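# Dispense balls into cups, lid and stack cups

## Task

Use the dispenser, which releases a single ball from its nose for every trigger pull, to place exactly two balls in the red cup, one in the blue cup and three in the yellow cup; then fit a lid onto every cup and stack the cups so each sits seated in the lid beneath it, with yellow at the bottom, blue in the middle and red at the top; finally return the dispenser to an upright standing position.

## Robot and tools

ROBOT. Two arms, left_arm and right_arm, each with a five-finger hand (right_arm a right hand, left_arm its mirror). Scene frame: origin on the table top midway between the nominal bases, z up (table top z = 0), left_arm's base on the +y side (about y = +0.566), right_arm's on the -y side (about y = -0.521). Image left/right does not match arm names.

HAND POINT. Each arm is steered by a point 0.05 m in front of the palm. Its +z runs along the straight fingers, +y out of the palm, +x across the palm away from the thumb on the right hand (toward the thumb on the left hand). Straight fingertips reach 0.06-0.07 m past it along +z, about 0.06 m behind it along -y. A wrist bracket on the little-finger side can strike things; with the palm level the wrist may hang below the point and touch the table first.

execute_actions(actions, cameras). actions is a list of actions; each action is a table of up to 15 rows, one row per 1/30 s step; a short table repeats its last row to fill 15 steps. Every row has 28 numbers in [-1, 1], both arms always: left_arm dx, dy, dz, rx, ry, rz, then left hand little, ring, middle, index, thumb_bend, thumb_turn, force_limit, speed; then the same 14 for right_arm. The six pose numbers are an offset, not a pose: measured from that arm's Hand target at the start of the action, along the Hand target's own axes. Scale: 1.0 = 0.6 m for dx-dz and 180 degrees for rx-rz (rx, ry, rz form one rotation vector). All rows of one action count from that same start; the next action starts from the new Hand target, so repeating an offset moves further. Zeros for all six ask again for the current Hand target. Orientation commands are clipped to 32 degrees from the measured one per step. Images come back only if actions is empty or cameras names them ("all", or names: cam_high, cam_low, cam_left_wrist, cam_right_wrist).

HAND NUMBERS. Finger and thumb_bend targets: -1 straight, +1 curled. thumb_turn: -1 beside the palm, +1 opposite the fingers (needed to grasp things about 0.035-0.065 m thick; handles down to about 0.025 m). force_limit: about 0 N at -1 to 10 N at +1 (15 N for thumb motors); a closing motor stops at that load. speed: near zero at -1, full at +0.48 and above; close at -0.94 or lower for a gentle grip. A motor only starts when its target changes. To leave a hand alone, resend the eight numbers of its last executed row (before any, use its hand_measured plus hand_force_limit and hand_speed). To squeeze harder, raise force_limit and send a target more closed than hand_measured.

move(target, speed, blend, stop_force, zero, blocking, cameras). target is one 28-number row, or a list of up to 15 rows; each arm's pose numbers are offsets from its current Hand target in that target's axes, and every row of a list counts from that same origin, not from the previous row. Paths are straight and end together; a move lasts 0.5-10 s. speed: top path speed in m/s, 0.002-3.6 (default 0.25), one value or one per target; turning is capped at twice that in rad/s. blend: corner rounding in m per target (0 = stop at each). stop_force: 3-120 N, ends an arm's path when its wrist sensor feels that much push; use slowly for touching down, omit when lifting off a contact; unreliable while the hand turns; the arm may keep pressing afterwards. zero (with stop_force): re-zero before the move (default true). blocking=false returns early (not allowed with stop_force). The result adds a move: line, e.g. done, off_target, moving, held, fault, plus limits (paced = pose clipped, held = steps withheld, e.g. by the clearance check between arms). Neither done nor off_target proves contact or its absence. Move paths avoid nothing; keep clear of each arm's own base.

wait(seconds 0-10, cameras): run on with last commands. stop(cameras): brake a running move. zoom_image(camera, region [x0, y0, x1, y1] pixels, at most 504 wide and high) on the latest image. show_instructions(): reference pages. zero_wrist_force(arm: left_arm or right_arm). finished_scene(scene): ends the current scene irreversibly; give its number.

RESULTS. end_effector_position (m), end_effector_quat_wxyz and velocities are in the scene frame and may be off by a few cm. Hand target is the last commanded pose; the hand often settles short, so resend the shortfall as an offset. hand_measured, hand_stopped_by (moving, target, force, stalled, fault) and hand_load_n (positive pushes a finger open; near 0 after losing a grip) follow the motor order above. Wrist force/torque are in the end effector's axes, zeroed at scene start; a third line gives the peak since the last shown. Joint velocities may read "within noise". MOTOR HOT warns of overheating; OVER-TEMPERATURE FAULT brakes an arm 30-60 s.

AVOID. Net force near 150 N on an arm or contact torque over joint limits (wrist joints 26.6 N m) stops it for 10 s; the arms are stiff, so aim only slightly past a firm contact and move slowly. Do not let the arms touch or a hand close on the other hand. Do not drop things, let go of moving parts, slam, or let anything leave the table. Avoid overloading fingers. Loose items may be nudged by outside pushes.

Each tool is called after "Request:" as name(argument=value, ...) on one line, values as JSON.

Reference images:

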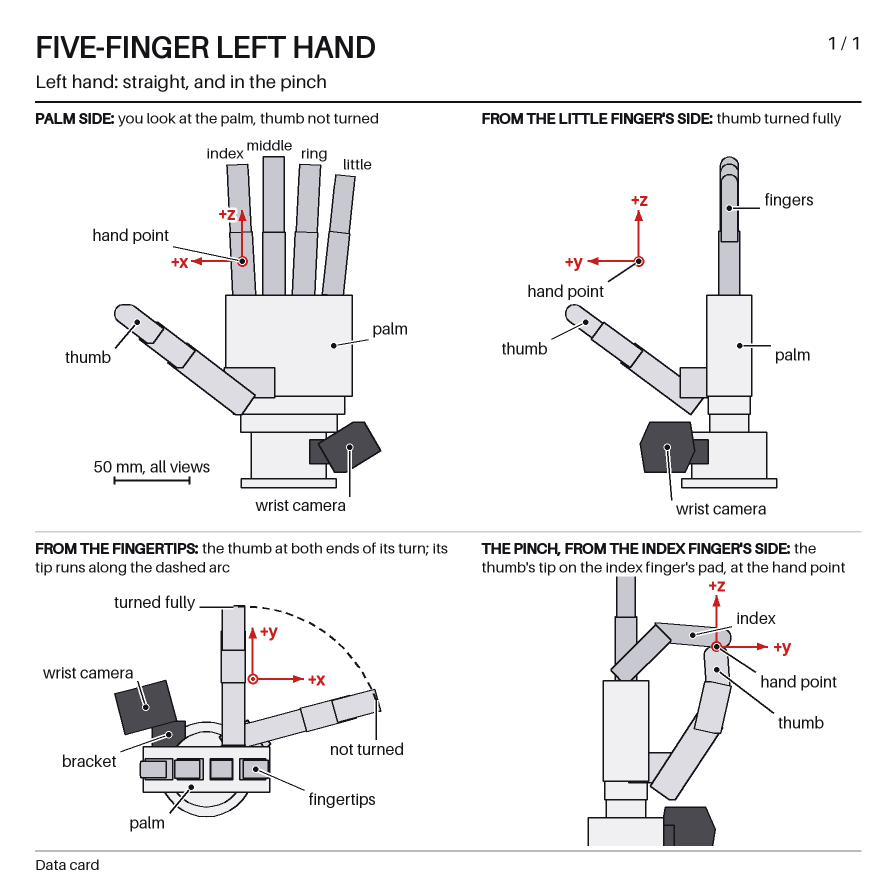

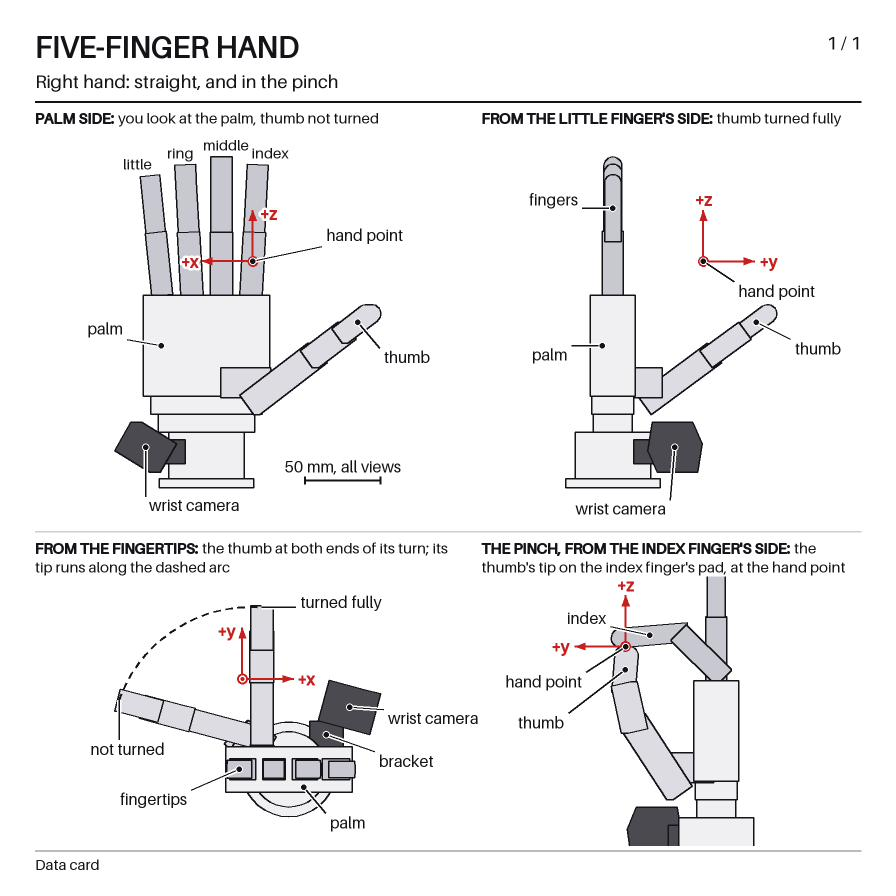

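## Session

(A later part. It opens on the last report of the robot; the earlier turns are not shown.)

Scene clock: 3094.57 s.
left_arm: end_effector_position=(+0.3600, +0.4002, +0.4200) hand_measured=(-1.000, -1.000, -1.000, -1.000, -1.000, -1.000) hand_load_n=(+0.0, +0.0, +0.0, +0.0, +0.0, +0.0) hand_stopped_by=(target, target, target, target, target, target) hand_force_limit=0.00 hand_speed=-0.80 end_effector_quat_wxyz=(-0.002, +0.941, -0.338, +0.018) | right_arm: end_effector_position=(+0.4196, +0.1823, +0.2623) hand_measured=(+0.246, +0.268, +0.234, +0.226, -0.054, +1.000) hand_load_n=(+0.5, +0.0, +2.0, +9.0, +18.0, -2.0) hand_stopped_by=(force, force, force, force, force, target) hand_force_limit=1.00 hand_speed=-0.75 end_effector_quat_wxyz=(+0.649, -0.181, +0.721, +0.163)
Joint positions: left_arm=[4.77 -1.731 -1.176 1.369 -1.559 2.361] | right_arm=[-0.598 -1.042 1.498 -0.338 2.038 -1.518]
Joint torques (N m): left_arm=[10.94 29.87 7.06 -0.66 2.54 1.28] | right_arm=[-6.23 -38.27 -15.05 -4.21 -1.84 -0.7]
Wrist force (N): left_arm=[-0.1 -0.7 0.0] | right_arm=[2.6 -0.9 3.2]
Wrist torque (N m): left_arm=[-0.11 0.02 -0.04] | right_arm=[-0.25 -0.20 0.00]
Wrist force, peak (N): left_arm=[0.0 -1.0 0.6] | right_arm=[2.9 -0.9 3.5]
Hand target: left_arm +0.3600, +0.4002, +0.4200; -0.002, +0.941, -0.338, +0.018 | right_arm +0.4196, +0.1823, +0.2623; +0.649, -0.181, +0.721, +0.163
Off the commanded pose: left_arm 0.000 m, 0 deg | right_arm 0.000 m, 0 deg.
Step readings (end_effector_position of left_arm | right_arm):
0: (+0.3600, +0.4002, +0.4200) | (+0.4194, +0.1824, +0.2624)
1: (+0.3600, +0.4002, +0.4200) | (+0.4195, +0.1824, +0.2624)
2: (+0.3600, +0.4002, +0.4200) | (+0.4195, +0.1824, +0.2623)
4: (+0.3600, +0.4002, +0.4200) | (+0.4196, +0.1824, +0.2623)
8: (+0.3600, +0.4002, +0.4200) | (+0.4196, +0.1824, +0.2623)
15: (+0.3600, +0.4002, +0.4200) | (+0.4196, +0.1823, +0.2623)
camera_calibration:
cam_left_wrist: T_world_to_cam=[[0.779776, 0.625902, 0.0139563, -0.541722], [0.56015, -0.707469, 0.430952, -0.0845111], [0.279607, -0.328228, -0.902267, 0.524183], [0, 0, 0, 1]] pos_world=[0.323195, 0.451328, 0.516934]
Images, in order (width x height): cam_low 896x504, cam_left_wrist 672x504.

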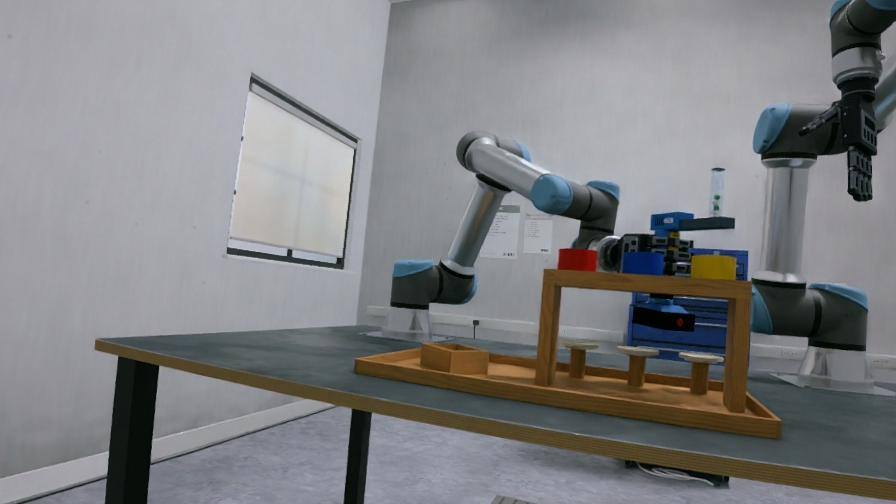

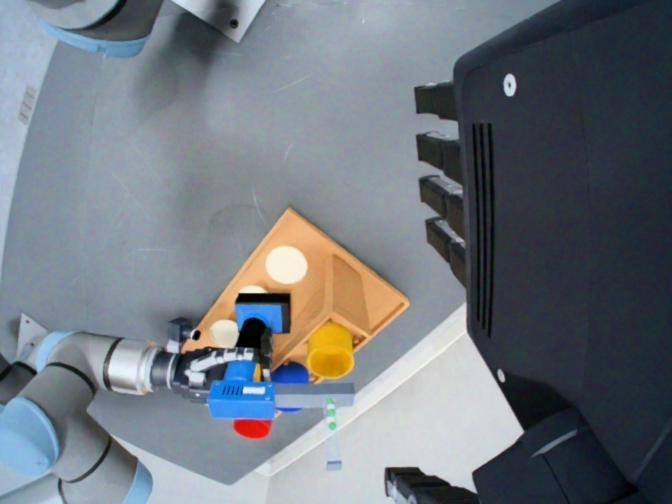

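Request:
execute_actions(actions=[[[0,0,0,0,0,0,-1,-1,-1,-1,-1,-1,0,-0.8,0,0,0,0,0,0,1,1,1,-0.6,0.6,1,-0.35,-0.7]]], cameras=["cam_left_wrist","cam_low"])

Request:
zoom_image(camera="cam_left_wrist", region=[250, 300, 390, 440])

Request:
zoom_image(camera="cam_low", region=[600, 120, 780, 300])

Scene clock: 3107.90 s.
left_arm: end_effector_position=(+0.3600, +0.4002, +0.4200) hand_measured=(-1.000, -1.000, -1.000, -1.000, -1.000, -1.000) hand_load_n=(+0.0, +0.0, +0.0, +0.0, +0.0, +0.0) hand_stopped_by=(target, target, target, target, target, target) hand_force_limit=0.00 hand_speed=-0.80 end_effector_quat_wxyz=(-0.002, +0.941, -0.338, +0.018) | right_arm: end_effector_position=(+0.4196, +0.1823, +0.2623) hand_measured=(+0.246, +0.268, +0.234, -0.600, -0.054, +1.000) hand_load_n=(+0.5, +0.0, +3.0, +0.0, +17.5, -1.5) hand_stopped_by=(force, force, force, target, force, target) hand_force_limit=-0.35 hand_speed=-0.70 end_effector_quat_wxyz=(+0.649, -0.181, +0.721, +0.163)
Joint positions: left_arm=[4.77 -1.731 -1.176 1.369 -1.559 2.361] | right_arm=[-0.598 -1.042 1.498 -0.338 2.038 -1.518]
Joint torques (N m): left_arm=[10.02 29.74 7.82 -0.79 2.46 1.41] | right_arm=[-2.97 -39.73 -16.62 -2.74 -1.49 0.19]
Wrist force (N): left_arm=[0.1 -0.6 0.3] | right_arm=[2.6 -0.9 3.0]
Wrist torque (N m): left_arm=[-0.11 0.01 -0.03] | right_arm=[-0.25 -0.18 0.00]
Wrist force, peak (N): left_arm=[0.1 -0.8 0.6] | right_arm=[2.6 -1.1 3.5]
Hand target: left_arm +0.3600, +0.4002, +0.4200; -0.002, +0.941, -0.338, +0.018 | right_arm +0.4196, +0.1823, +0.2623; +0.649, -0.181, +0.721, +0.163
Off the commanded pose: left_arm 0.000 m, 0 deg | right_arm 0.000 m, 0 deg.
Step readings (end_effector_position of left_arm | right_arm):
0: (+0.3600, +0.4002, +0.4200) | (+0.4196, +0.1823, +0.2623)
1: (+0.3600, +0.4002, +0.4200) | (+0.4196, +0.1823, +0.2623)
2: (+0.3600, +0.4002, +0.4200) | (+0.4196, +0.1823, +0.2623)
4: (+0.3600, +0.4002, +0.4200) | (+0.4196, +0.1823, +0.2623)
8: (+0.3600, +0.4002, +0.4200) | (+0.4196, +0.1823, +0.2623)
15: (+0.3600, +0.4002, +0.4200) | (+0.4196, +0.1823, +0.2623)
camera_calibration:
cam_left_wrist: T_world_to_cam=[[0.779776, 0.625902, 0.0139563, -0.541722], [0.56015, -0.707469, 0.430952, -0.0845111], [0.279607, -0.328228, -0.902267, 0.524183], [0, 0, 0, 1]] pos_world=[0.323195, 0.451328, 0.516934]
Images, in order (width x height): cam_low 896x504, cam_left_wrist 672x504.

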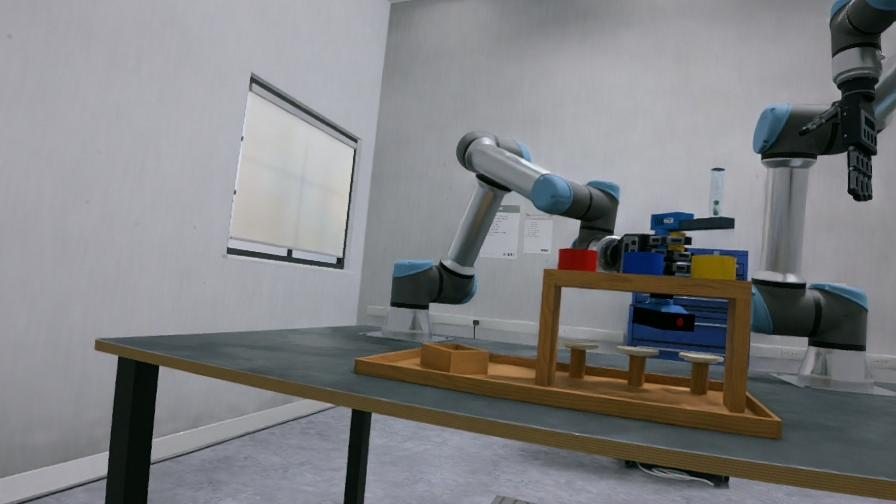

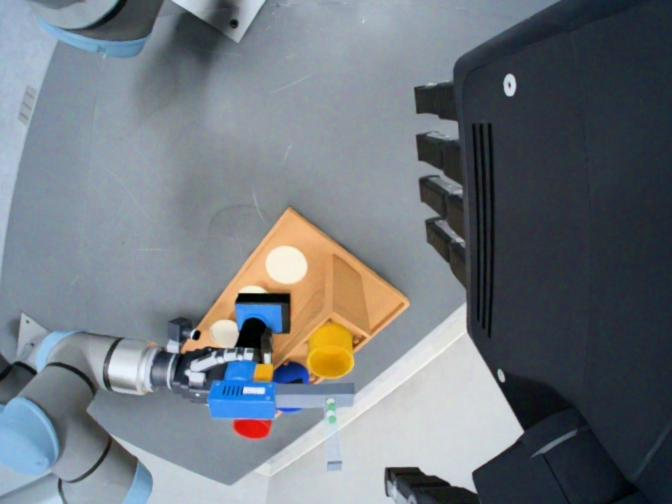

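Scaled by 3.600 from the camera's 672x504 image, which has a finer 960x720 frame.

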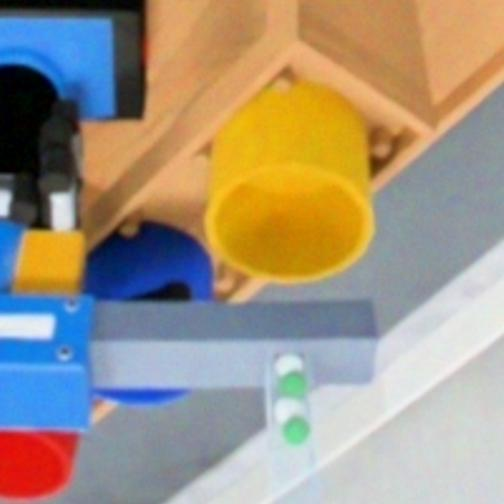

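Scaled by 2.800 from the camera's 896x504 image, which has a finer 1280x720 frame.

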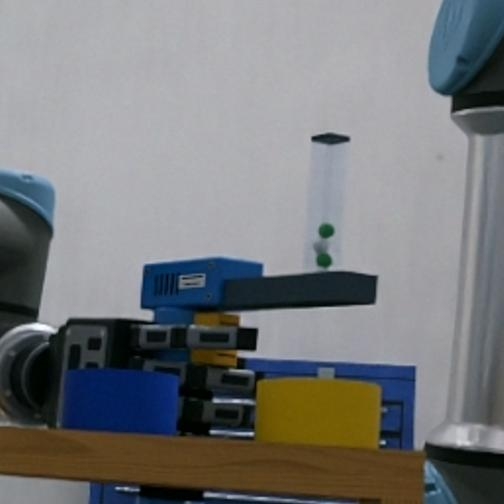

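Request:
wait(seconds=0.1, cameras=["cam_high"])

Request:
zoom_image(camera="cam_high", region=[500, 140, 620, 260])

Scene clock: 3113.17 s.
left_arm: end_effector_position=(+0.3600, +0.4002, +0.4200) hand_measured=(-1.000, -1.000, -1.000, -1.000, -1.000, -1.000) hand_load_n=(+0.0, +0.0, +0.0, +0.0, +0.0, +0.0) hand_stopped_by=(target, target, target, target, target, target) hand_force_limit=0.00 hand_speed=-0.80 end_effector_quat_wxyz=(-0.002, +0.941, -0.338, +0.018) | right_arm: end_effector_position=(+0.4196, +0.1823, +0.2623) hand_measured=(+0.246, +0.268, +0.234, -0.600, -0.054, +1.000) hand_load_n=(+0.5, +0.0, +3.0, +0.0, +18.0, -1.5) hand_stopped_by=(force, force, force, target, force, target) hand_force_limit=-0.35 hand_speed=-0.70 end_effector_quat_wxyz=(+0.649, -0.181, +0.721, +0.163)
Joint positions: left_arm=[4.77 -1.731 -1.176 1.369 -1.559 2.361] | right_arm=[-0.598 -1.042 1.498 -0.338 2.038 -1.518]
Joint torques (N m): left_arm=[9.8 29.43 8.36 -0.8 2.35 1.36] | right_arm=[-0.26 -40.62 -17.69 -1.59 -1.23 0.71]
Wrist force (N): left_arm=[-0.4 -0.7 0.3] | right_arm=[2.3 -0.9 3.1]
Wrist torque (N m): left_arm=[-0.12 0.08 -0.06] | right_arm=[-0.26 -0.15 -0.02]
Wrist force, peak (N): left_arm=[-0.1 -1.0 0.4] | right_arm=[2.9 -0.7 3.3]
Hand target: left_arm +0.3600, +0.4002, +0.4200; -0.002, +0.941, -0.338, +0.018 | right_arm +0.4196, +0.1823, +0.2623; +0.649, -0.181, +0.721, +0.163
Off the commanded pose: left_arm 0.000 m, 0 deg | right_arm 0.000 m, 0 deg.
wait: 0.10 s; at rest from the start
Images, in order (width x height): cam_high 896x504.

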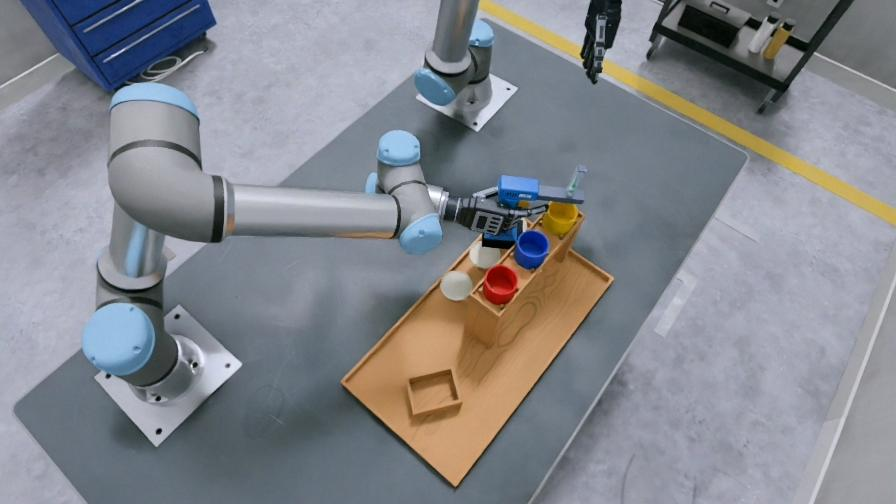

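Scaled by 4.200 from the camera's 896x504 image, which has a finer 1280x720 frame.

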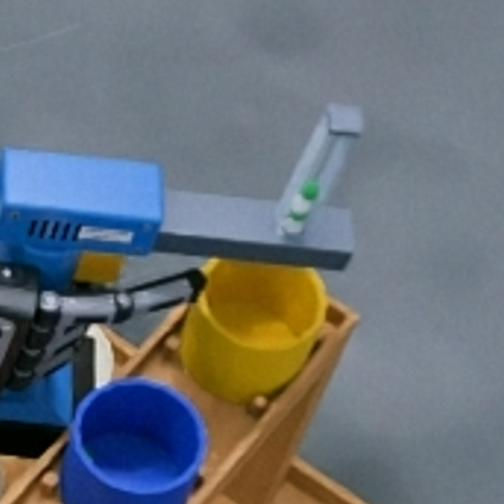

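Request:
move(target=[[0,0,0,0,0,0,-1,-1,-1,-1,-1,-1,0,-0.8,-0.01,0,-0.0667,0,0,0,1,1,1,-0.6,0.6,1,-0.35,-0.7],[0,0,0,0,0,0,-1,-1,-1,-1,-1,-1,0,-0.8,-0.12,0,-0.0667,0,0,0,1,1,1,-0.6,0.6,1,-0.35,-0.7]], speed=0.12, blend=[0.01,0], cameras=["cam_left_wrist","cam_high"])

Request:
zoom_image(camera="cam_high", region=[530, 180, 600, 250])

Request:
zoom_image(camera="cam_left_wrist", region=[200, 300, 400, 450])

Scene clock: 3140.10 s.
left_arm: end_effector_position=(+0.3600, +0.4002, +0.4200) hand_measured=(-1.000, -1.000, -1.000, -1.000, -1.000, -1.000) hand_load_n=(+0.0, +0.5, +0.0, +0.0, +0.0, +0.0) hand_stopped_by=(target, target, target, target, target, target) hand_force_limit=0.00 hand_speed=-0.80 end_effector_quat_wxyz=(-0.002, +0.941, -0.338, +0.018) | right_arm: end_effector_position=(+0.3912, +0.1671, +0.3380) hand_measured=(+0.246, +0.268, +0.234, -0.600, -0.054, +1.000) hand_load_n=(+0.5, +0.0, +3.0, +0.0, +17.5, -1.5) hand_stopped_by=(force, force, force, target, force, target) hand_force_limit=-0.35 hand_speed=-0.70 end_effector_quat_wxyz=(+0.649, -0.181, +0.721, +0.163)
Joint positions: left_arm=[4.77 -1.731 -1.176 1.369 -1.559 2.361] | right_arm=[-0.57 -1.163 1.475 -0.192 2.066 -1.514]
Joint torques (N m): left_arm=[9.54 28.85 8.09 -1.1 2.55 1.22] | right_arm=[-6.71 -50.47 -34.07 0.07 -2.11 1.76]
Wrist force (N): left_arm=[-0.3 -0.5 0.3] | right_arm=[2.3 -0.9 2.7]
Wrist torque (N m): left_arm=[-0.09 0.07 -0.06] | right_arm=[-0.22 -0.11 -0.13]
Wrist force, peak (N): left_arm=[-0.1 -1.1 0.4] | right_arm=[2.8 -1.0 3.9]
Hand target: left_arm +0.3600, +0.4002, +0.4200; -0.002, +0.941, -0.338, +0.018 | right_arm +0.3912, +0.1671, +0.3381; +0.649, -0.181, +0.721, +0.163
Off the commanded pose: left_arm 0.000 m, 0 deg | right_arm 0.000 m, 0 deg.
move: done
camera_calibration:
cam_left_wrist: T_world_to_cam=[[0.779776, 0.625902, 0.0139563, -0.541722], [0.56015, -0.707469, 0.430952, -0.0845111], [0.279607, -0.328228, -0.902267, 0.524183], [0, 0, 0, 1]] pos_world=[0.323195, 0.451328, 0.516934]
Images, in order (width x height): cam_high 896x504, cam_left_wrist 672x504.

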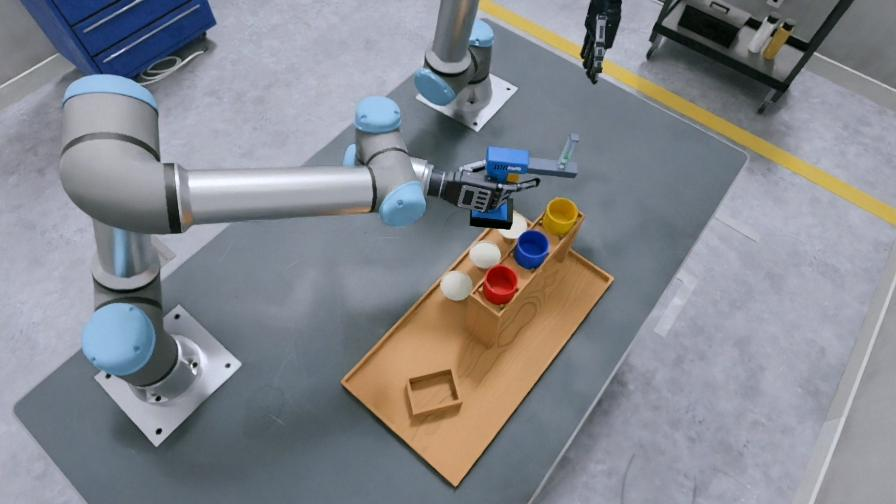

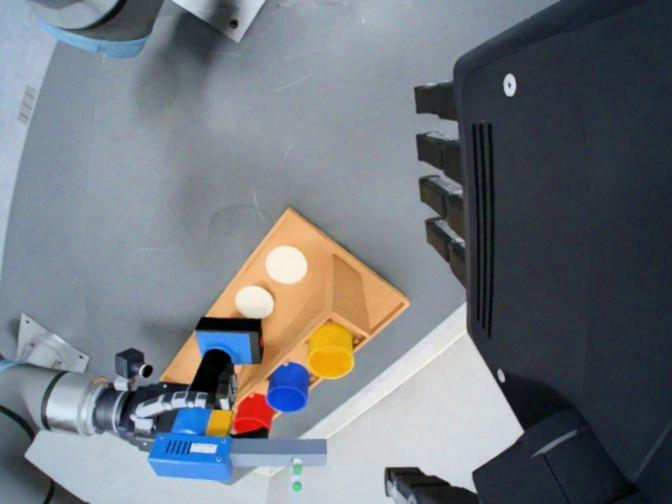

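Scaled by 7.200 from the camera's 896x504 image, which has a finer 1280x720 frame.

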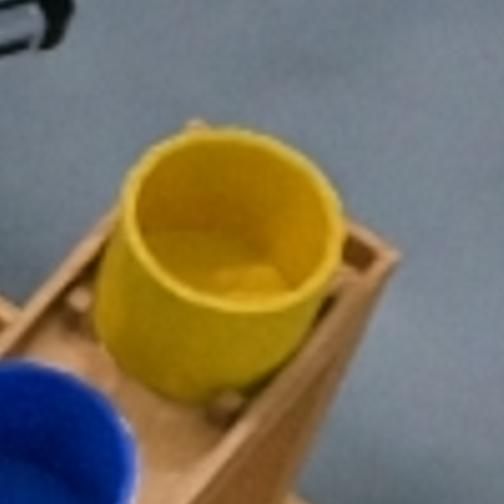

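Scaled by 2.520 from the camera's 672x504 image, which has a finer 960x720 frame.

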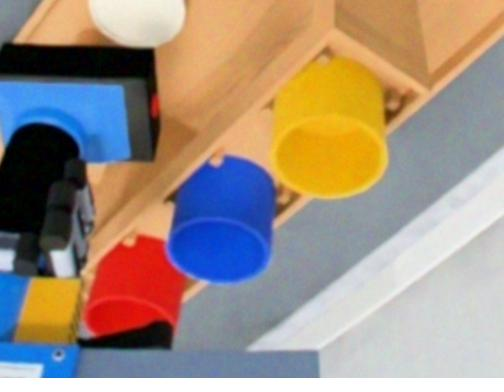

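Request:
move(target=[0.3177,0.0188,-0.03,0,0,0,-1,-1,-1,-1,-1,-1,0,-0.8,-0.01,0,-0.0833,0,0,0,1,1,1,-0.6,0.6,1,-0.35,-0.7], speed=0.12, cameras=["cam_left_wrist","cam_low"])

Request:
zoom_image(camera="cam_left_wrist", region=[200, 150, 420, 320])

Scene clock: 3156.70 s.
left_arm: end_effector_position=(+0.4979, +0.2710, +0.4427) hand_measured=(-1.000, -1.000, -1.000, -1.000, -1.000, -1.000) hand_load_n=(+0.0, +0.0, +0.0, +0.0, +0.0, +0.0) hand_stopped_by=(target, target, target, target, target, target) hand_force_limit=0.00 hand_speed=-0.80 end_effector_quat_wxyz=(+0.009, +0.943, -0.330, +0.041) | right_arm: end_effector_position=(+0.3480, +0.1439, +0.3493) hand_measured=(+0.246, +0.268, +0.234, -0.600, -0.054, +1.000) hand_load_n=(+0.0, +0.0, +3.0, +0.0, +18.0, -1.5) hand_stopped_by=(force, force, force, target, force, target) hand_force_limit=-0.35 hand_speed=-0.70 end_effector_quat_wxyz=(+0.649, -0.181, +0.721, +0.163)
Joint positions: left_arm=[4.502 -2.41 -0.035 0.953 -1.538 2.076] | right_arm=[-0.523 -1.252 1.569 -0.194 2.113 -1.507]
Joint torques (N m): left_arm=[10.89 35.18 20.19 -4.16 2.61 -1.47] | right_arm=[6.25 -46.76 -15.66 0.26 1.95 1.6]
Wrist force (N): left_arm=[0.3 -0.5 0.3] | right_arm=[2.6 -0.5 2.5]
Wrist torque (N m): left_arm=[-0.07 -0.03 0.17] | right_arm=[-0.13 -0.14 -0.15]
Wrist force, peak (N): left_arm=[-0.5 -1.1 0.4] | right_arm=[2.8 -0.9 2.7]
Hand target: left_arm +0.4992, +0.2704, +0.4439; -0.002, +0.941, -0.338, +0.018 | right_arm +0.3480, +0.1439, +0.3493; +0.649, -0.181, +0.721, +0.163
Off the commanded pose: left_arm 0.002 m, 3 deg | right_arm 0.000 m, 0 deg.
elbow stopped short (left arm): the move would have taken joint 3 (elbow) straighter than the controller allows.
move: off_target (left_arm)
camera_calibration:
cam_left_wrist: T_world_to_cam=[[0.768951, 0.639011, 0.0194488, -0.569265], [0.554337, -0.681596, 0.477637, -0.287781], [0.318472, -0.356498, -0.878342, 0.441536], [0, 0, 0, 1]] pos_world=[0.456648, 0.325023, 0.536346]
Images, in order (width x height): cam_low 896x504, cam_left_wrist 672x504.

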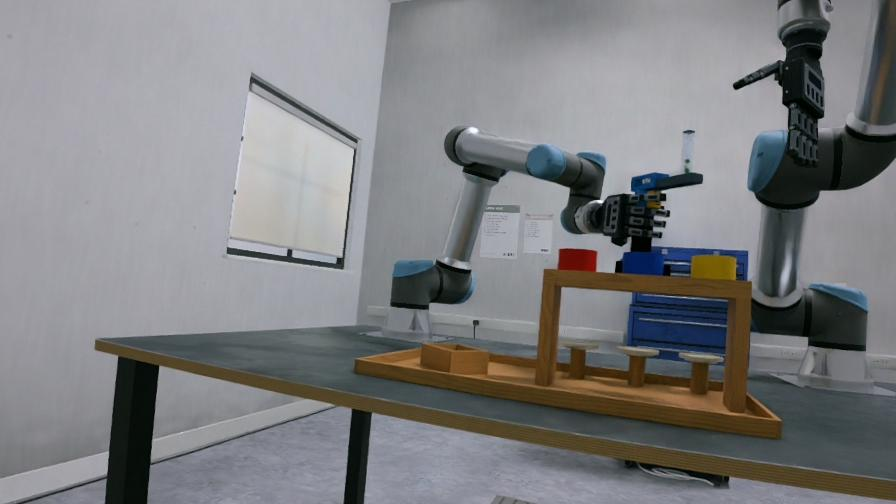

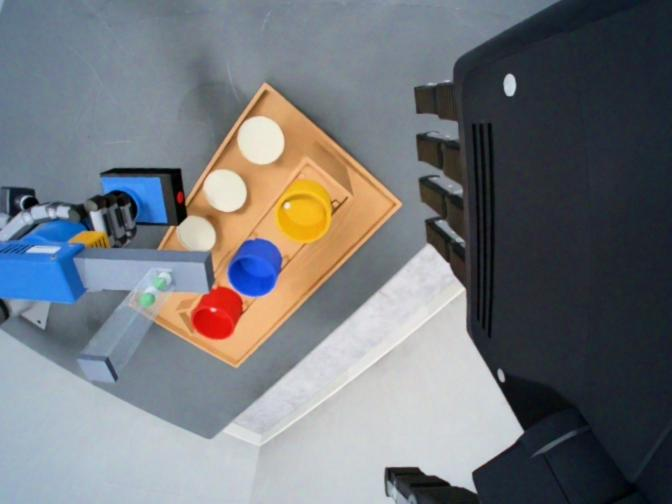

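Scaled by 2.291 from the camera's 672x504 image, which has a finer 960x720 frame.

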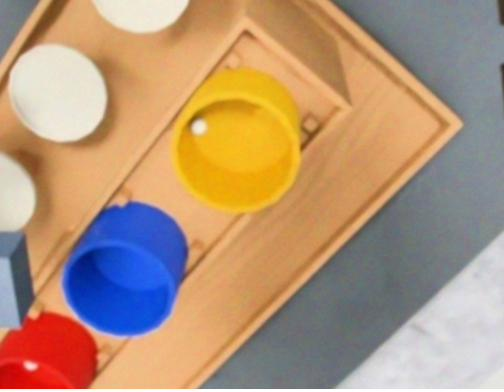

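Request:
move(target=[[-0.3175,-0.0187,0.03,0,0,0,-1,-1,-1,-1,-1,-1,0,-0.8,0,0,0,0,0,0,1,1,1,-0.6,0.6,1,-0.35,-0.7],[-0.3175,-0.0187,0.03,0,0,0,-1,-1,-1,-1,-1,-1,0,-0.8,0.0178,0.0005,0.138,0,0,0,1,1,1,-0.6,0.6,1,-0.35,-0.7],[-0.3175,-0.0187,0.03,0,0,0,-1,-1,-1,-1,-1,-1,0,-0.8,0.13,0.0005,0.1498,0,0,0,1,1,1,-0.6,0.6,1,-0.35,-0.7]], speed=[0.15,0.12,0.08], blend=[0.02,0.005,0])

Request:
execute_actions(actions=[[[0,0,0,0,0,0,-1,-1,-1,-1,-1,-1,0,-0.8,0,0,0,0,0,0,1,1,1,0.35,0.6,1,1,-0.75]]], cameras=["cam_left_wrist"])

Request:
execute_actions(actions=[[[0,0,0,0,0,0,-1,-1,-1,-1,-1,-1,0,-0.8,0,0,0,0,0,0,1,1,1,-0.6,0.6,1,-0.35,-0.7]]], cameras=["cam_left_wrist","cam_low"])

Request:
zoom_image(camera="cam_left_wrist", region=[250, 300, 390, 440])

Request:
zoom_image(camera="cam_low", region=[600, 120, 780, 300])

Scene clock: 3192.20 s.
left_arm: end_effector_position=(+0.3600, +0.4001, +0.4200) hand_measured=(-1.000, -1.000, -1.000, -1.000, -1.000, -1.000) hand_load_n=(+0.0, +0.0, +0.0, +0.0, +0.0, +0.0) hand_stopped_by=(target, target, target, target, target, target) hand_force_limit=0.00 hand_speed=-0.80 end_effector_quat_wxyz=(-0.002, +0.941, -0.338, +0.018) | right_arm: end_effector_position=(+0.4194, +0.1825, +0.2624) hand_measured=(+0.246, +0.268, +0.234, -0.600, -0.054, +1.000) hand_load_n=(+0.0, +0.0, +3.0, +0.0, +17.5, -1.0) hand_stopped_by=(force, force, force, target, force, target) hand_force_limit=-0.35 hand_speed=-0.70 end_effector_quat_wxyz=(+0.649, -0.181, +0.721, +0.163)
Joint positions: left_arm=[4.769 -1.731 -1.176 1.369 -1.559 2.36] | right_arm=[-0.597 -1.042 1.498 -0.337 2.039 -1.517]
Joint torques (N m): left_arm=[10.26 29.39 7.32 -0.32 2.66 1.53] | right_arm=[-7.28 -38.63 -15.53 -4.43 -2.2 -0.74]
Wrist force (N): left_arm=[-0.1 -0.7 0.4] | right_arm=[2.5 -0.9 3.2]
Wrist torque (N m): left_arm=[-0.13 0.04 -0.04] | right_arm=[-0.26 -0.17 -0.01]
Wrist force, peak (N): left_arm=[-0.8 -0.5 0.8] | right_arm=[3.2 -0.8 3.5]
Hand target: left_arm +0.3600, +0.4001, +0.4200; -0.002, +0.941, -0.338, +0.018 | right_arm +0.4194, +0.1826, +0.2623; +0.649, -0.181, +0.721, +0.163
Off the commanded pose: left_arm 0.000 m, 0 deg | right_arm 0.000 m, 0 deg.
move: done

Scene clock: 3193.67 s.
left_arm: end_effector_position=(+0.3600, +0.4001, +0.4200) hand_measured=(-1.000, -1.000, -1.000, -1.000, -1.000, -1.000) hand_load_n=(+0.0, +0.0, +0.0, +0.0, +0.0, +0.0) hand_stopped_by=(target, target, target, target, target, target) hand_force_limit=0.00 hand_speed=-0.80 end_effector_quat_wxyz=(-0.002, +0.941, -0.338, +0.018) | right_arm: end_effector_position=(+0.4194, +0.1826, +0.2623) hand_measured=(+0.246, +0.268, +0.234, +0.226, -0.054, +1.000) hand_load_n=(+1.0, +0.0, +2.0, +10.0, +18.0, -2.0) hand_stopped_by=(force, force, force, force, force, target) hand_force_limit=1.00 hand_speed=-0.75 end_effector_quat_wxyz=(+0.649, -0.181, +0.721, +0.163)
Joint positions: left_arm=[4.769 -1.731 -1.176 1.369 -1.559 2.36] | right_arm=[-0.597 -1.042 1.498 -0.338 2.039 -1.517]
Joint torques (N m): left_arm=[10.13 29.78 7.42 -0.33 2.57 1.58] | right_arm=[-6.77 -38.83 -15.32 -4.11 -1.93 -0.68]
Wrist force (N): left_arm=[0.0 -0.3 0.5] | right_arm=[2.7 -1.1 3.0]
Wrist torque (N m): left_arm=[-0.09 0.02 -0.04] | right_arm=[-0.26 -0.20 0.00]
Wrist force, peak (N): left_arm=[-0.1 -0.9 0.5] | right_arm=[2.9 -0.9 3.2]
Hand target: left_arm +0.3600, +0.4001, +0.4200; -0.002, +0.941, -0.338, +0.018 | right_arm +0.4194, +0.1826, +0.2623; +0.649, -0.181, +0.721, +0.163
Off the commanded pose: left_arm 0.000 m, 0 deg | right_arm 0.000 m, 0 deg.
Step readings (end_effector_position of left_arm | right_arm):
0: (+0.3600, +0.4001, +0.4200) | (+0.4194, +0.1825, +0.2624)
1: (+0.3600, +0.4001, +0.4200) | (+0.4194, +0.1826, +0.2624)
2: (+0.3600, +0.4001, +0.4200) | (+0.4194, +0.1826, +0.2624)
4: (+0.3600, +0.4001, +0.4200) | (+0.4194, +0.1826, +0.2623)
8: (+0.3600, +0.4001, +0.4200) | (+0.4194, +0.1826, +0.2623)
15: (+0.3600, +0.4001, +0.4200) | (+0.4194, +0.1826, +0.2623)
camera_calibration:
cam_left_wrist: T_world_to_cam=[[0.779776, 0.625902, 0.0139563, -0.541597], [0.56015, -0.707469, 0.430952, -0.0846526], [0.279607, -0.328228, -0.902267, 0.524118], [0, 0, 0, 1]] pos_world=[0.323195, 0.451128, 0.516934]
Images, in order (width x height): cam_left_wrist 672x504.

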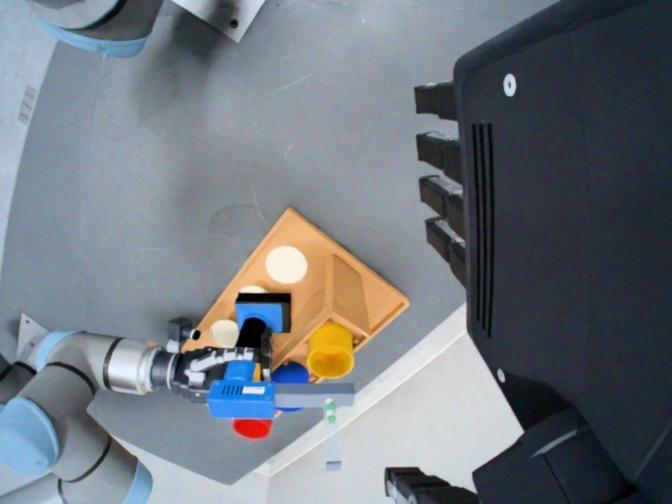

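Scene clock: 3194.93 s.
left_arm: end_effector_position=(+0.3600, +0.4001, +0.4200) hand_measured=(-1.000, -1.000, -1.000, -1.000, -1.000, -1.000) hand_load_n=(+0.0, +0.0, +0.0, +0.0, +0.0, +0.0) hand_stopped_by=(target, target, target, target, target, target) hand_force_limit=0.00 hand_speed=-0.80 end_effector_quat_wxyz=(-0.002, +0.941, -0.338, +0.018) | right_arm: end_effector_position=(+0.4194, +0.1826, +0.2623) hand_measured=(+0.246, +0.268, +0.234, -0.600, -0.054, +1.000) hand_load_n=(+0.5, +0.0, +3.5, +0.0, +17.5, -2.0) hand_stopped_by=(force, force, force, target, force, target) hand_force_limit=-0.35 hand_speed=-0.70 end_effector_quat_wxyz=(+0.649, -0.181, +0.721, +0.163)
Joint positions: left_arm=[4.769 -1.731 -1.176 1.369 -1.559 2.36] | right_arm=[-0.597 -1.042 1.498 -0.338 2.039 -1.517]
Joint torques (N m): left_arm=[10.45 29.34 8.17 -0.3 2.56 1.55] | right_arm=[-6.27 -39.2 -15.17 -3.95 -1.73 -0.57]
Wrist force (N): left_arm=[0.1 -0.2 0.4] | right_arm=[2.7 -0.8 3.1]
Wrist torque (N m): left_arm=[-0.06 0.01 -0.04] | right_arm=[-0.24 -0.19 0.01]
Wrist force, peak (N): left_arm=[0.1 -1.0 0.1] | right_arm=[3.0 -0.7 3.2]
Hand target: left_arm +0.3600, +0.4001, +0.4200; -0.002, +0.941, -0.338, +0.018 | right_arm +0.4194, +0.1826, +0.2623; +0.649, -0.181, +0.721, +0.163
Off the commanded pose: left_arm 0.000 m, 0 deg | right_arm 0.000 m, 0 deg.
Step readings (end_effector_position of left_arm | right_arm):
0: (+0.3600, +0.4001, +0.4200) | (+0.4194, +0.1826, +0.2623)
1: (+0.3600, +0.4001, +0.4200) | (+0.4194, +0.1826, +0.2623)
2: (+0.3600, +0.4001, +0.4200) | (+0.4194, +0.1826, +0.2623)
4: (+0.3600, +0.4001, +0.4200) | (+0.4194, +0.1826, +0.2623)
8: (+0.3600, +0.4001, +0.4200) | (+0.4194, +0.1826, +0.2623)
15: (+0.3600, +0.4001, +0.4200) | (+0.4194, +0.1826, +0.2623)
camera_calibration:
cam_left_wrist: T_world_to_cam=[[0.779776, 0.625902, 0.0139563, -0.541597], [0.56015, -0.707469, 0.430952, -0.0846526], [0.279607, -0.328228, -0.902267, 0.524118], [0, 0, 0, 1]] pos_world=[0.323195, 0.451128, 0.516934]
Images, in order (width x height): cam_low 896x504, cam_left_wrist 672x504.

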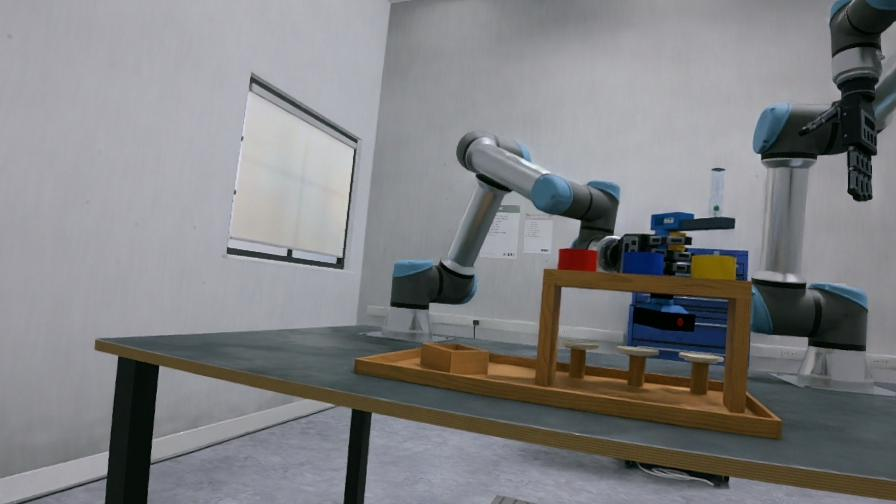

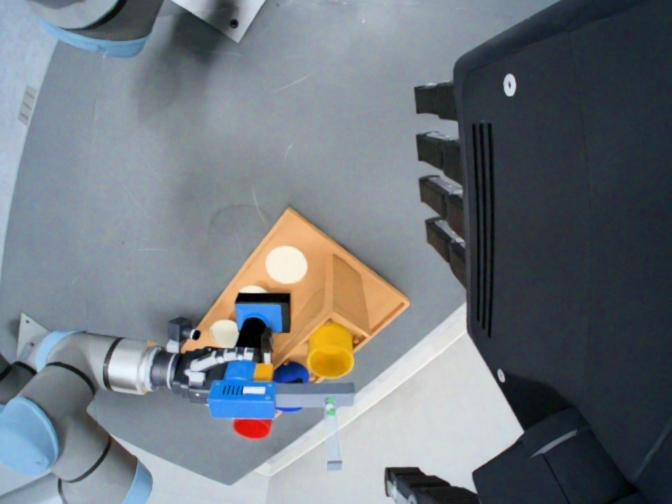

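Scaled by 3.600 from the camera's 672x504 image, which has a finer 960x720 frame.

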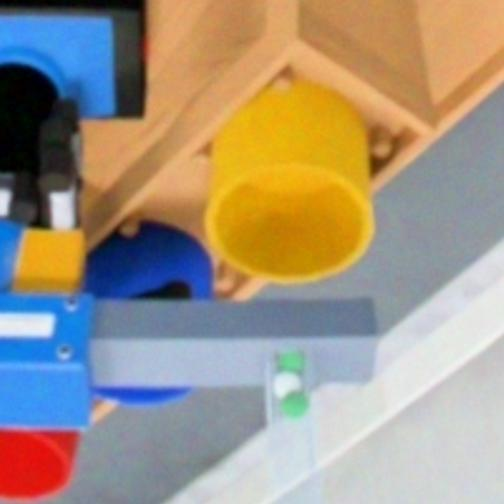

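Scaled by 2.800 from the camera's 896x504 image, which has a finer 1280x720 frame.

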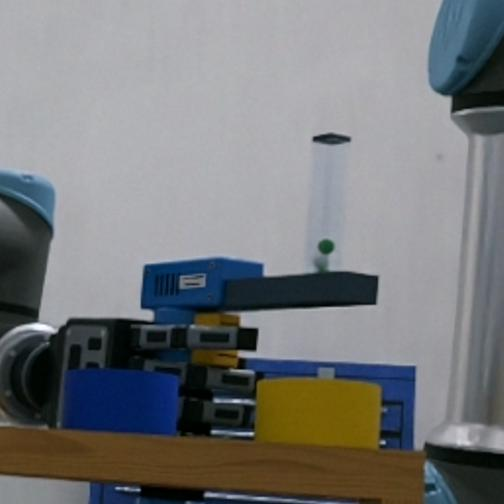

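Request:
execute_actions(actions=[[[0,0,0,0,0,0,-1,-1,-1,-1,-1,-1,0,-0.8,0,0,0,0,0,0,1,1,1,0.355,0.6,1,1,-0.75]]])

Request:
execute_actions(actions=[[[0,0,0,0,0,0,-1,-1,-1,-1,-1,-1,0,-0.8,0,0,0,0,0,0,1,1,1,-0.6,0.6,1,-0.35,-0.7]]], cameras=["cam_left_wrist","cam_low"])

Request:
zoom_image(camera="cam_left_wrist", region=[250, 300, 390, 440])

Request:
zoom_image(camera="cam_low", region=[600, 120, 780, 300])

Scene clock: 3207.83 s.
left_arm: end_effector_position=(+0.3600, +0.4001, +0.4200) hand_measured=(-1.000, -1.000, -1.000, -1.000, -1.000, -1.000) hand_load_n=(+0.0, -0.5, +0.5, +0.0, +0.0, +0.0) hand_stopped_by=(target, target, target, target, target, target) hand_force_limit=0.00 hand_speed=-0.80 end_effector_quat_wxyz=(-0.002, +0.941, -0.338, +0.018) | right_arm: end_effector_position=(+0.4194, +0.1826, +0.2623) hand_measured=(+0.246, +0.268, +0.234, +0.226, -0.054, +1.000) hand_load_n=(+1.0, +0.0, +2.5, +10.0, +18.0, -2.5) hand_stopped_by=(force, force, force, force, force, target) hand_force_limit=1.00 hand_speed=-0.75 end_effector_quat_wxyz=(+0.649, -0.181, +0.721, +0.163)
Joint positions: left_arm=[4.769 -1.731 -1.176 1.369 -1.559 2.36] | right_arm=[-0.597 -1.042 1.498 -0.338 2.039 -1.517]
Joint torques (N m): left_arm=[10.9 30.5 8.08 -0.41 2.63 1.55] | right_arm=[-2.78 -38.99 -17.7 -2.68 -1.04 -0.49]
Wrist force (N): left_arm=[0.2 -0.6 0.4] | right_arm=[2.6 -0.7 3.3]
Wrist torque (N m): left_arm=[-0.11 0.01 -0.03] | right_arm=[-0.22 -0.19 0.01]
Wrist force, peak (N): left_arm=[0.0 -1.1 0.6] | right_arm=[2.9 -0.8 3.5]
Hand target: left_arm +0.3600, +0.4001, +0.4200; -0.002, +0.941, -0.338, +0.018 | right_arm +0.4194, +0.1826, +0.2623; +0.649, -0.181, +0.721, +0.163
Off the commanded pose: left_arm 0.000 m, 0 deg | right_arm 0.000 m, 0 deg.
Step readings (end_effector_position of left_arm | right_arm):
0: (+0.3600, +0.4001, +0.4200) | (+0.4194, +0.1826, +0.2623)
1: (+0.3600, +0.4001, +0.4200) | (+0.4194, +0.1826, +0.2623)
2: (+0.3600, +0.4001, +0.4200) | (+0.4194, +0.1826, +0.2623)
4: (+0.3600, +0.4001, +0.4200) | (+0.4194, +0.1826, +0.2623)
8: (+0.3600, +0.4001, +0.4200) | (+0.4194, +0.1826, +0.2623)
15: (+0.3600, +0.4001, +0.4200) | (+0.4194, +0.1826, +0.2623)

Scene clock: 3209.10 s.
left_arm: end_effector_position=(+0.3600, +0.4001, +0.4200) hand_measured=(-1.000, -1.000, -1.000, -1.000, -1.000, -1.000) hand_load_n=(+0.0, +0.0, +0.0, +0.0, +0.0, +0.0) hand_stopped_by=(target, target, target, target, target, target) hand_force_limit=0.00 hand_speed=-0.80 end_effector_quat_wxyz=(-0.002, +0.941, -0.338, +0.018) | right_arm: end_effector_position=(+0.4194, +0.1826, +0.2623) hand_measured=(+0.246, +0.268, +0.234, -0.600, -0.054, +1.000) hand_load_n=(+0.0, +0.0, +3.5, +0.0, +17.5, -2.0) hand_stopped_by=(force, force, force, target, force, target) hand_force_limit=-0.35 hand_speed=-0.70 end_effector_quat_wxyz=(+0.649, -0.181, +0.721, +0.163)
Joint positions: left_arm=[4.769 -1.731 -1.176 1.369 -1.559 2.36] | right_arm=[-0.597 -1.042 1.498 -0.338 2.039 -1.517]
Joint torques (N m): left_arm=[10.9 29.94 7.92 -0.5 2.39 1.56] | right_arm=[-2.57 -39.86 -17.76 -2.39 -0.69 -0.35]
Wrist force (N): left_arm=[-0.2 -0.7 0.3] | right_arm=[2.8 -0.6 2.9]
Wrist torque (N m): left_arm=[-0.13 0.05 -0.04] | right_arm=[-0.19 -0.21 0.02]
Wrist force, peak (N): left_arm=[-0.3 -1.0 0.4] | right_arm=[2.6 -0.9 3.4]
Hand target: left_arm +0.3600, +0.4001, +0.4200; -0.002, +0.941, -0.338, +0.018 | right_arm +0.4194, +0.1826, +0.2623; +0.649, -0.181, +0.721, +0.163
Off the commanded pose: left_arm 0.000 m, 0 deg | right_arm 0.000 m, 0 deg.
Step readings (end_effector_position of left_arm | right_arm):
0: (+0.3600, +0.4001, +0.4200) | (+0.4194, +0.1826, +0.2623)
1: (+0.3600, +0.4001, +0.4200) | (+0.4194, +0.1826, +0.2623)
2: (+0.3600, +0.4001, +0.4200) | (+0.4194, +0.1826, +0.2623)
4: (+0.3600, +0.4001, +0.4200) | (+0.4194, +0.1826, +0.2623)
8: (+0.3600, +0.4001, +0.4200) | (+0.4194, +0.1826, +0.2623)
15: (+0.3600, +0.4001, +0.4200) | (+0.4194, +0.1826, +0.2623)
camera_calibration:
cam_left_wrist: T_world_to_cam=[[0.779776, 0.625902, 0.0139563, -0.541597], [0.56015, -0.707469, 0.430952, -0.0846526], [0.279607, -0.328228, -0.902267, 0.524118], [0, 0, 0, 1]] pos_world=[0.323195, 0.451128, 0.516934]
Images, in order (width x height): cam_low 896x504, cam_left_wrist 672x504.

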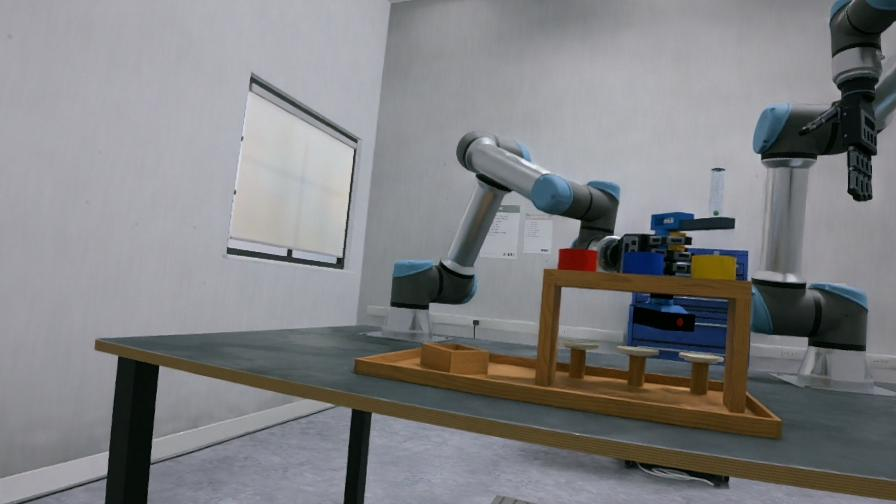

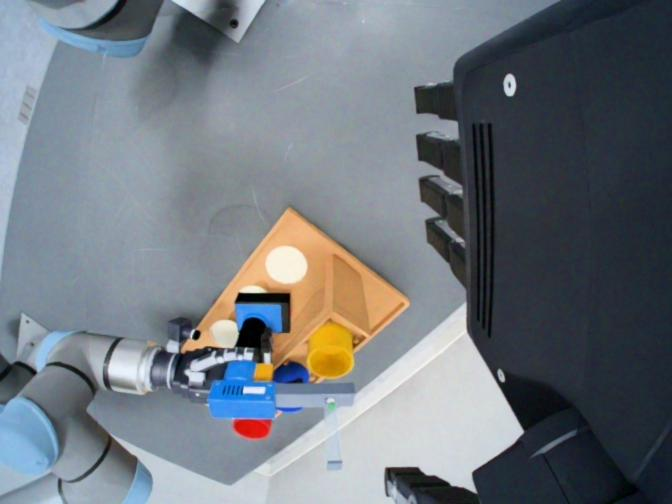

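Scaled by 3.600 from the camera's 672x504 image, which has a finer 960x720 frame.

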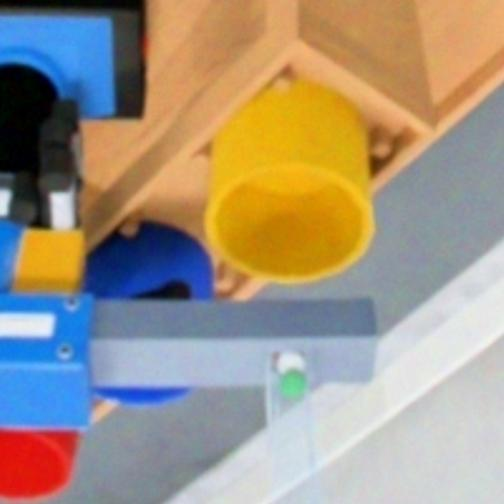

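Scaled by 2.800 from the camera's 896x504 image, which has a finer 1280x720 frame.

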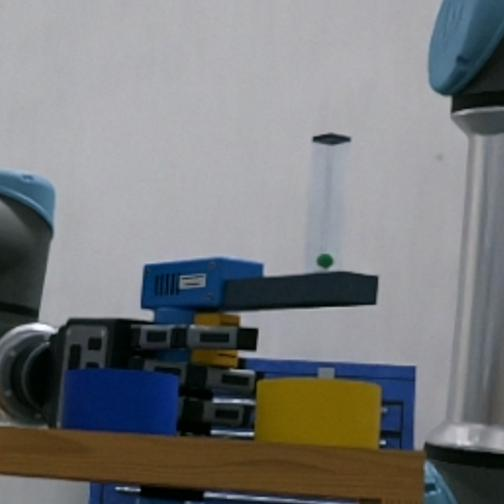

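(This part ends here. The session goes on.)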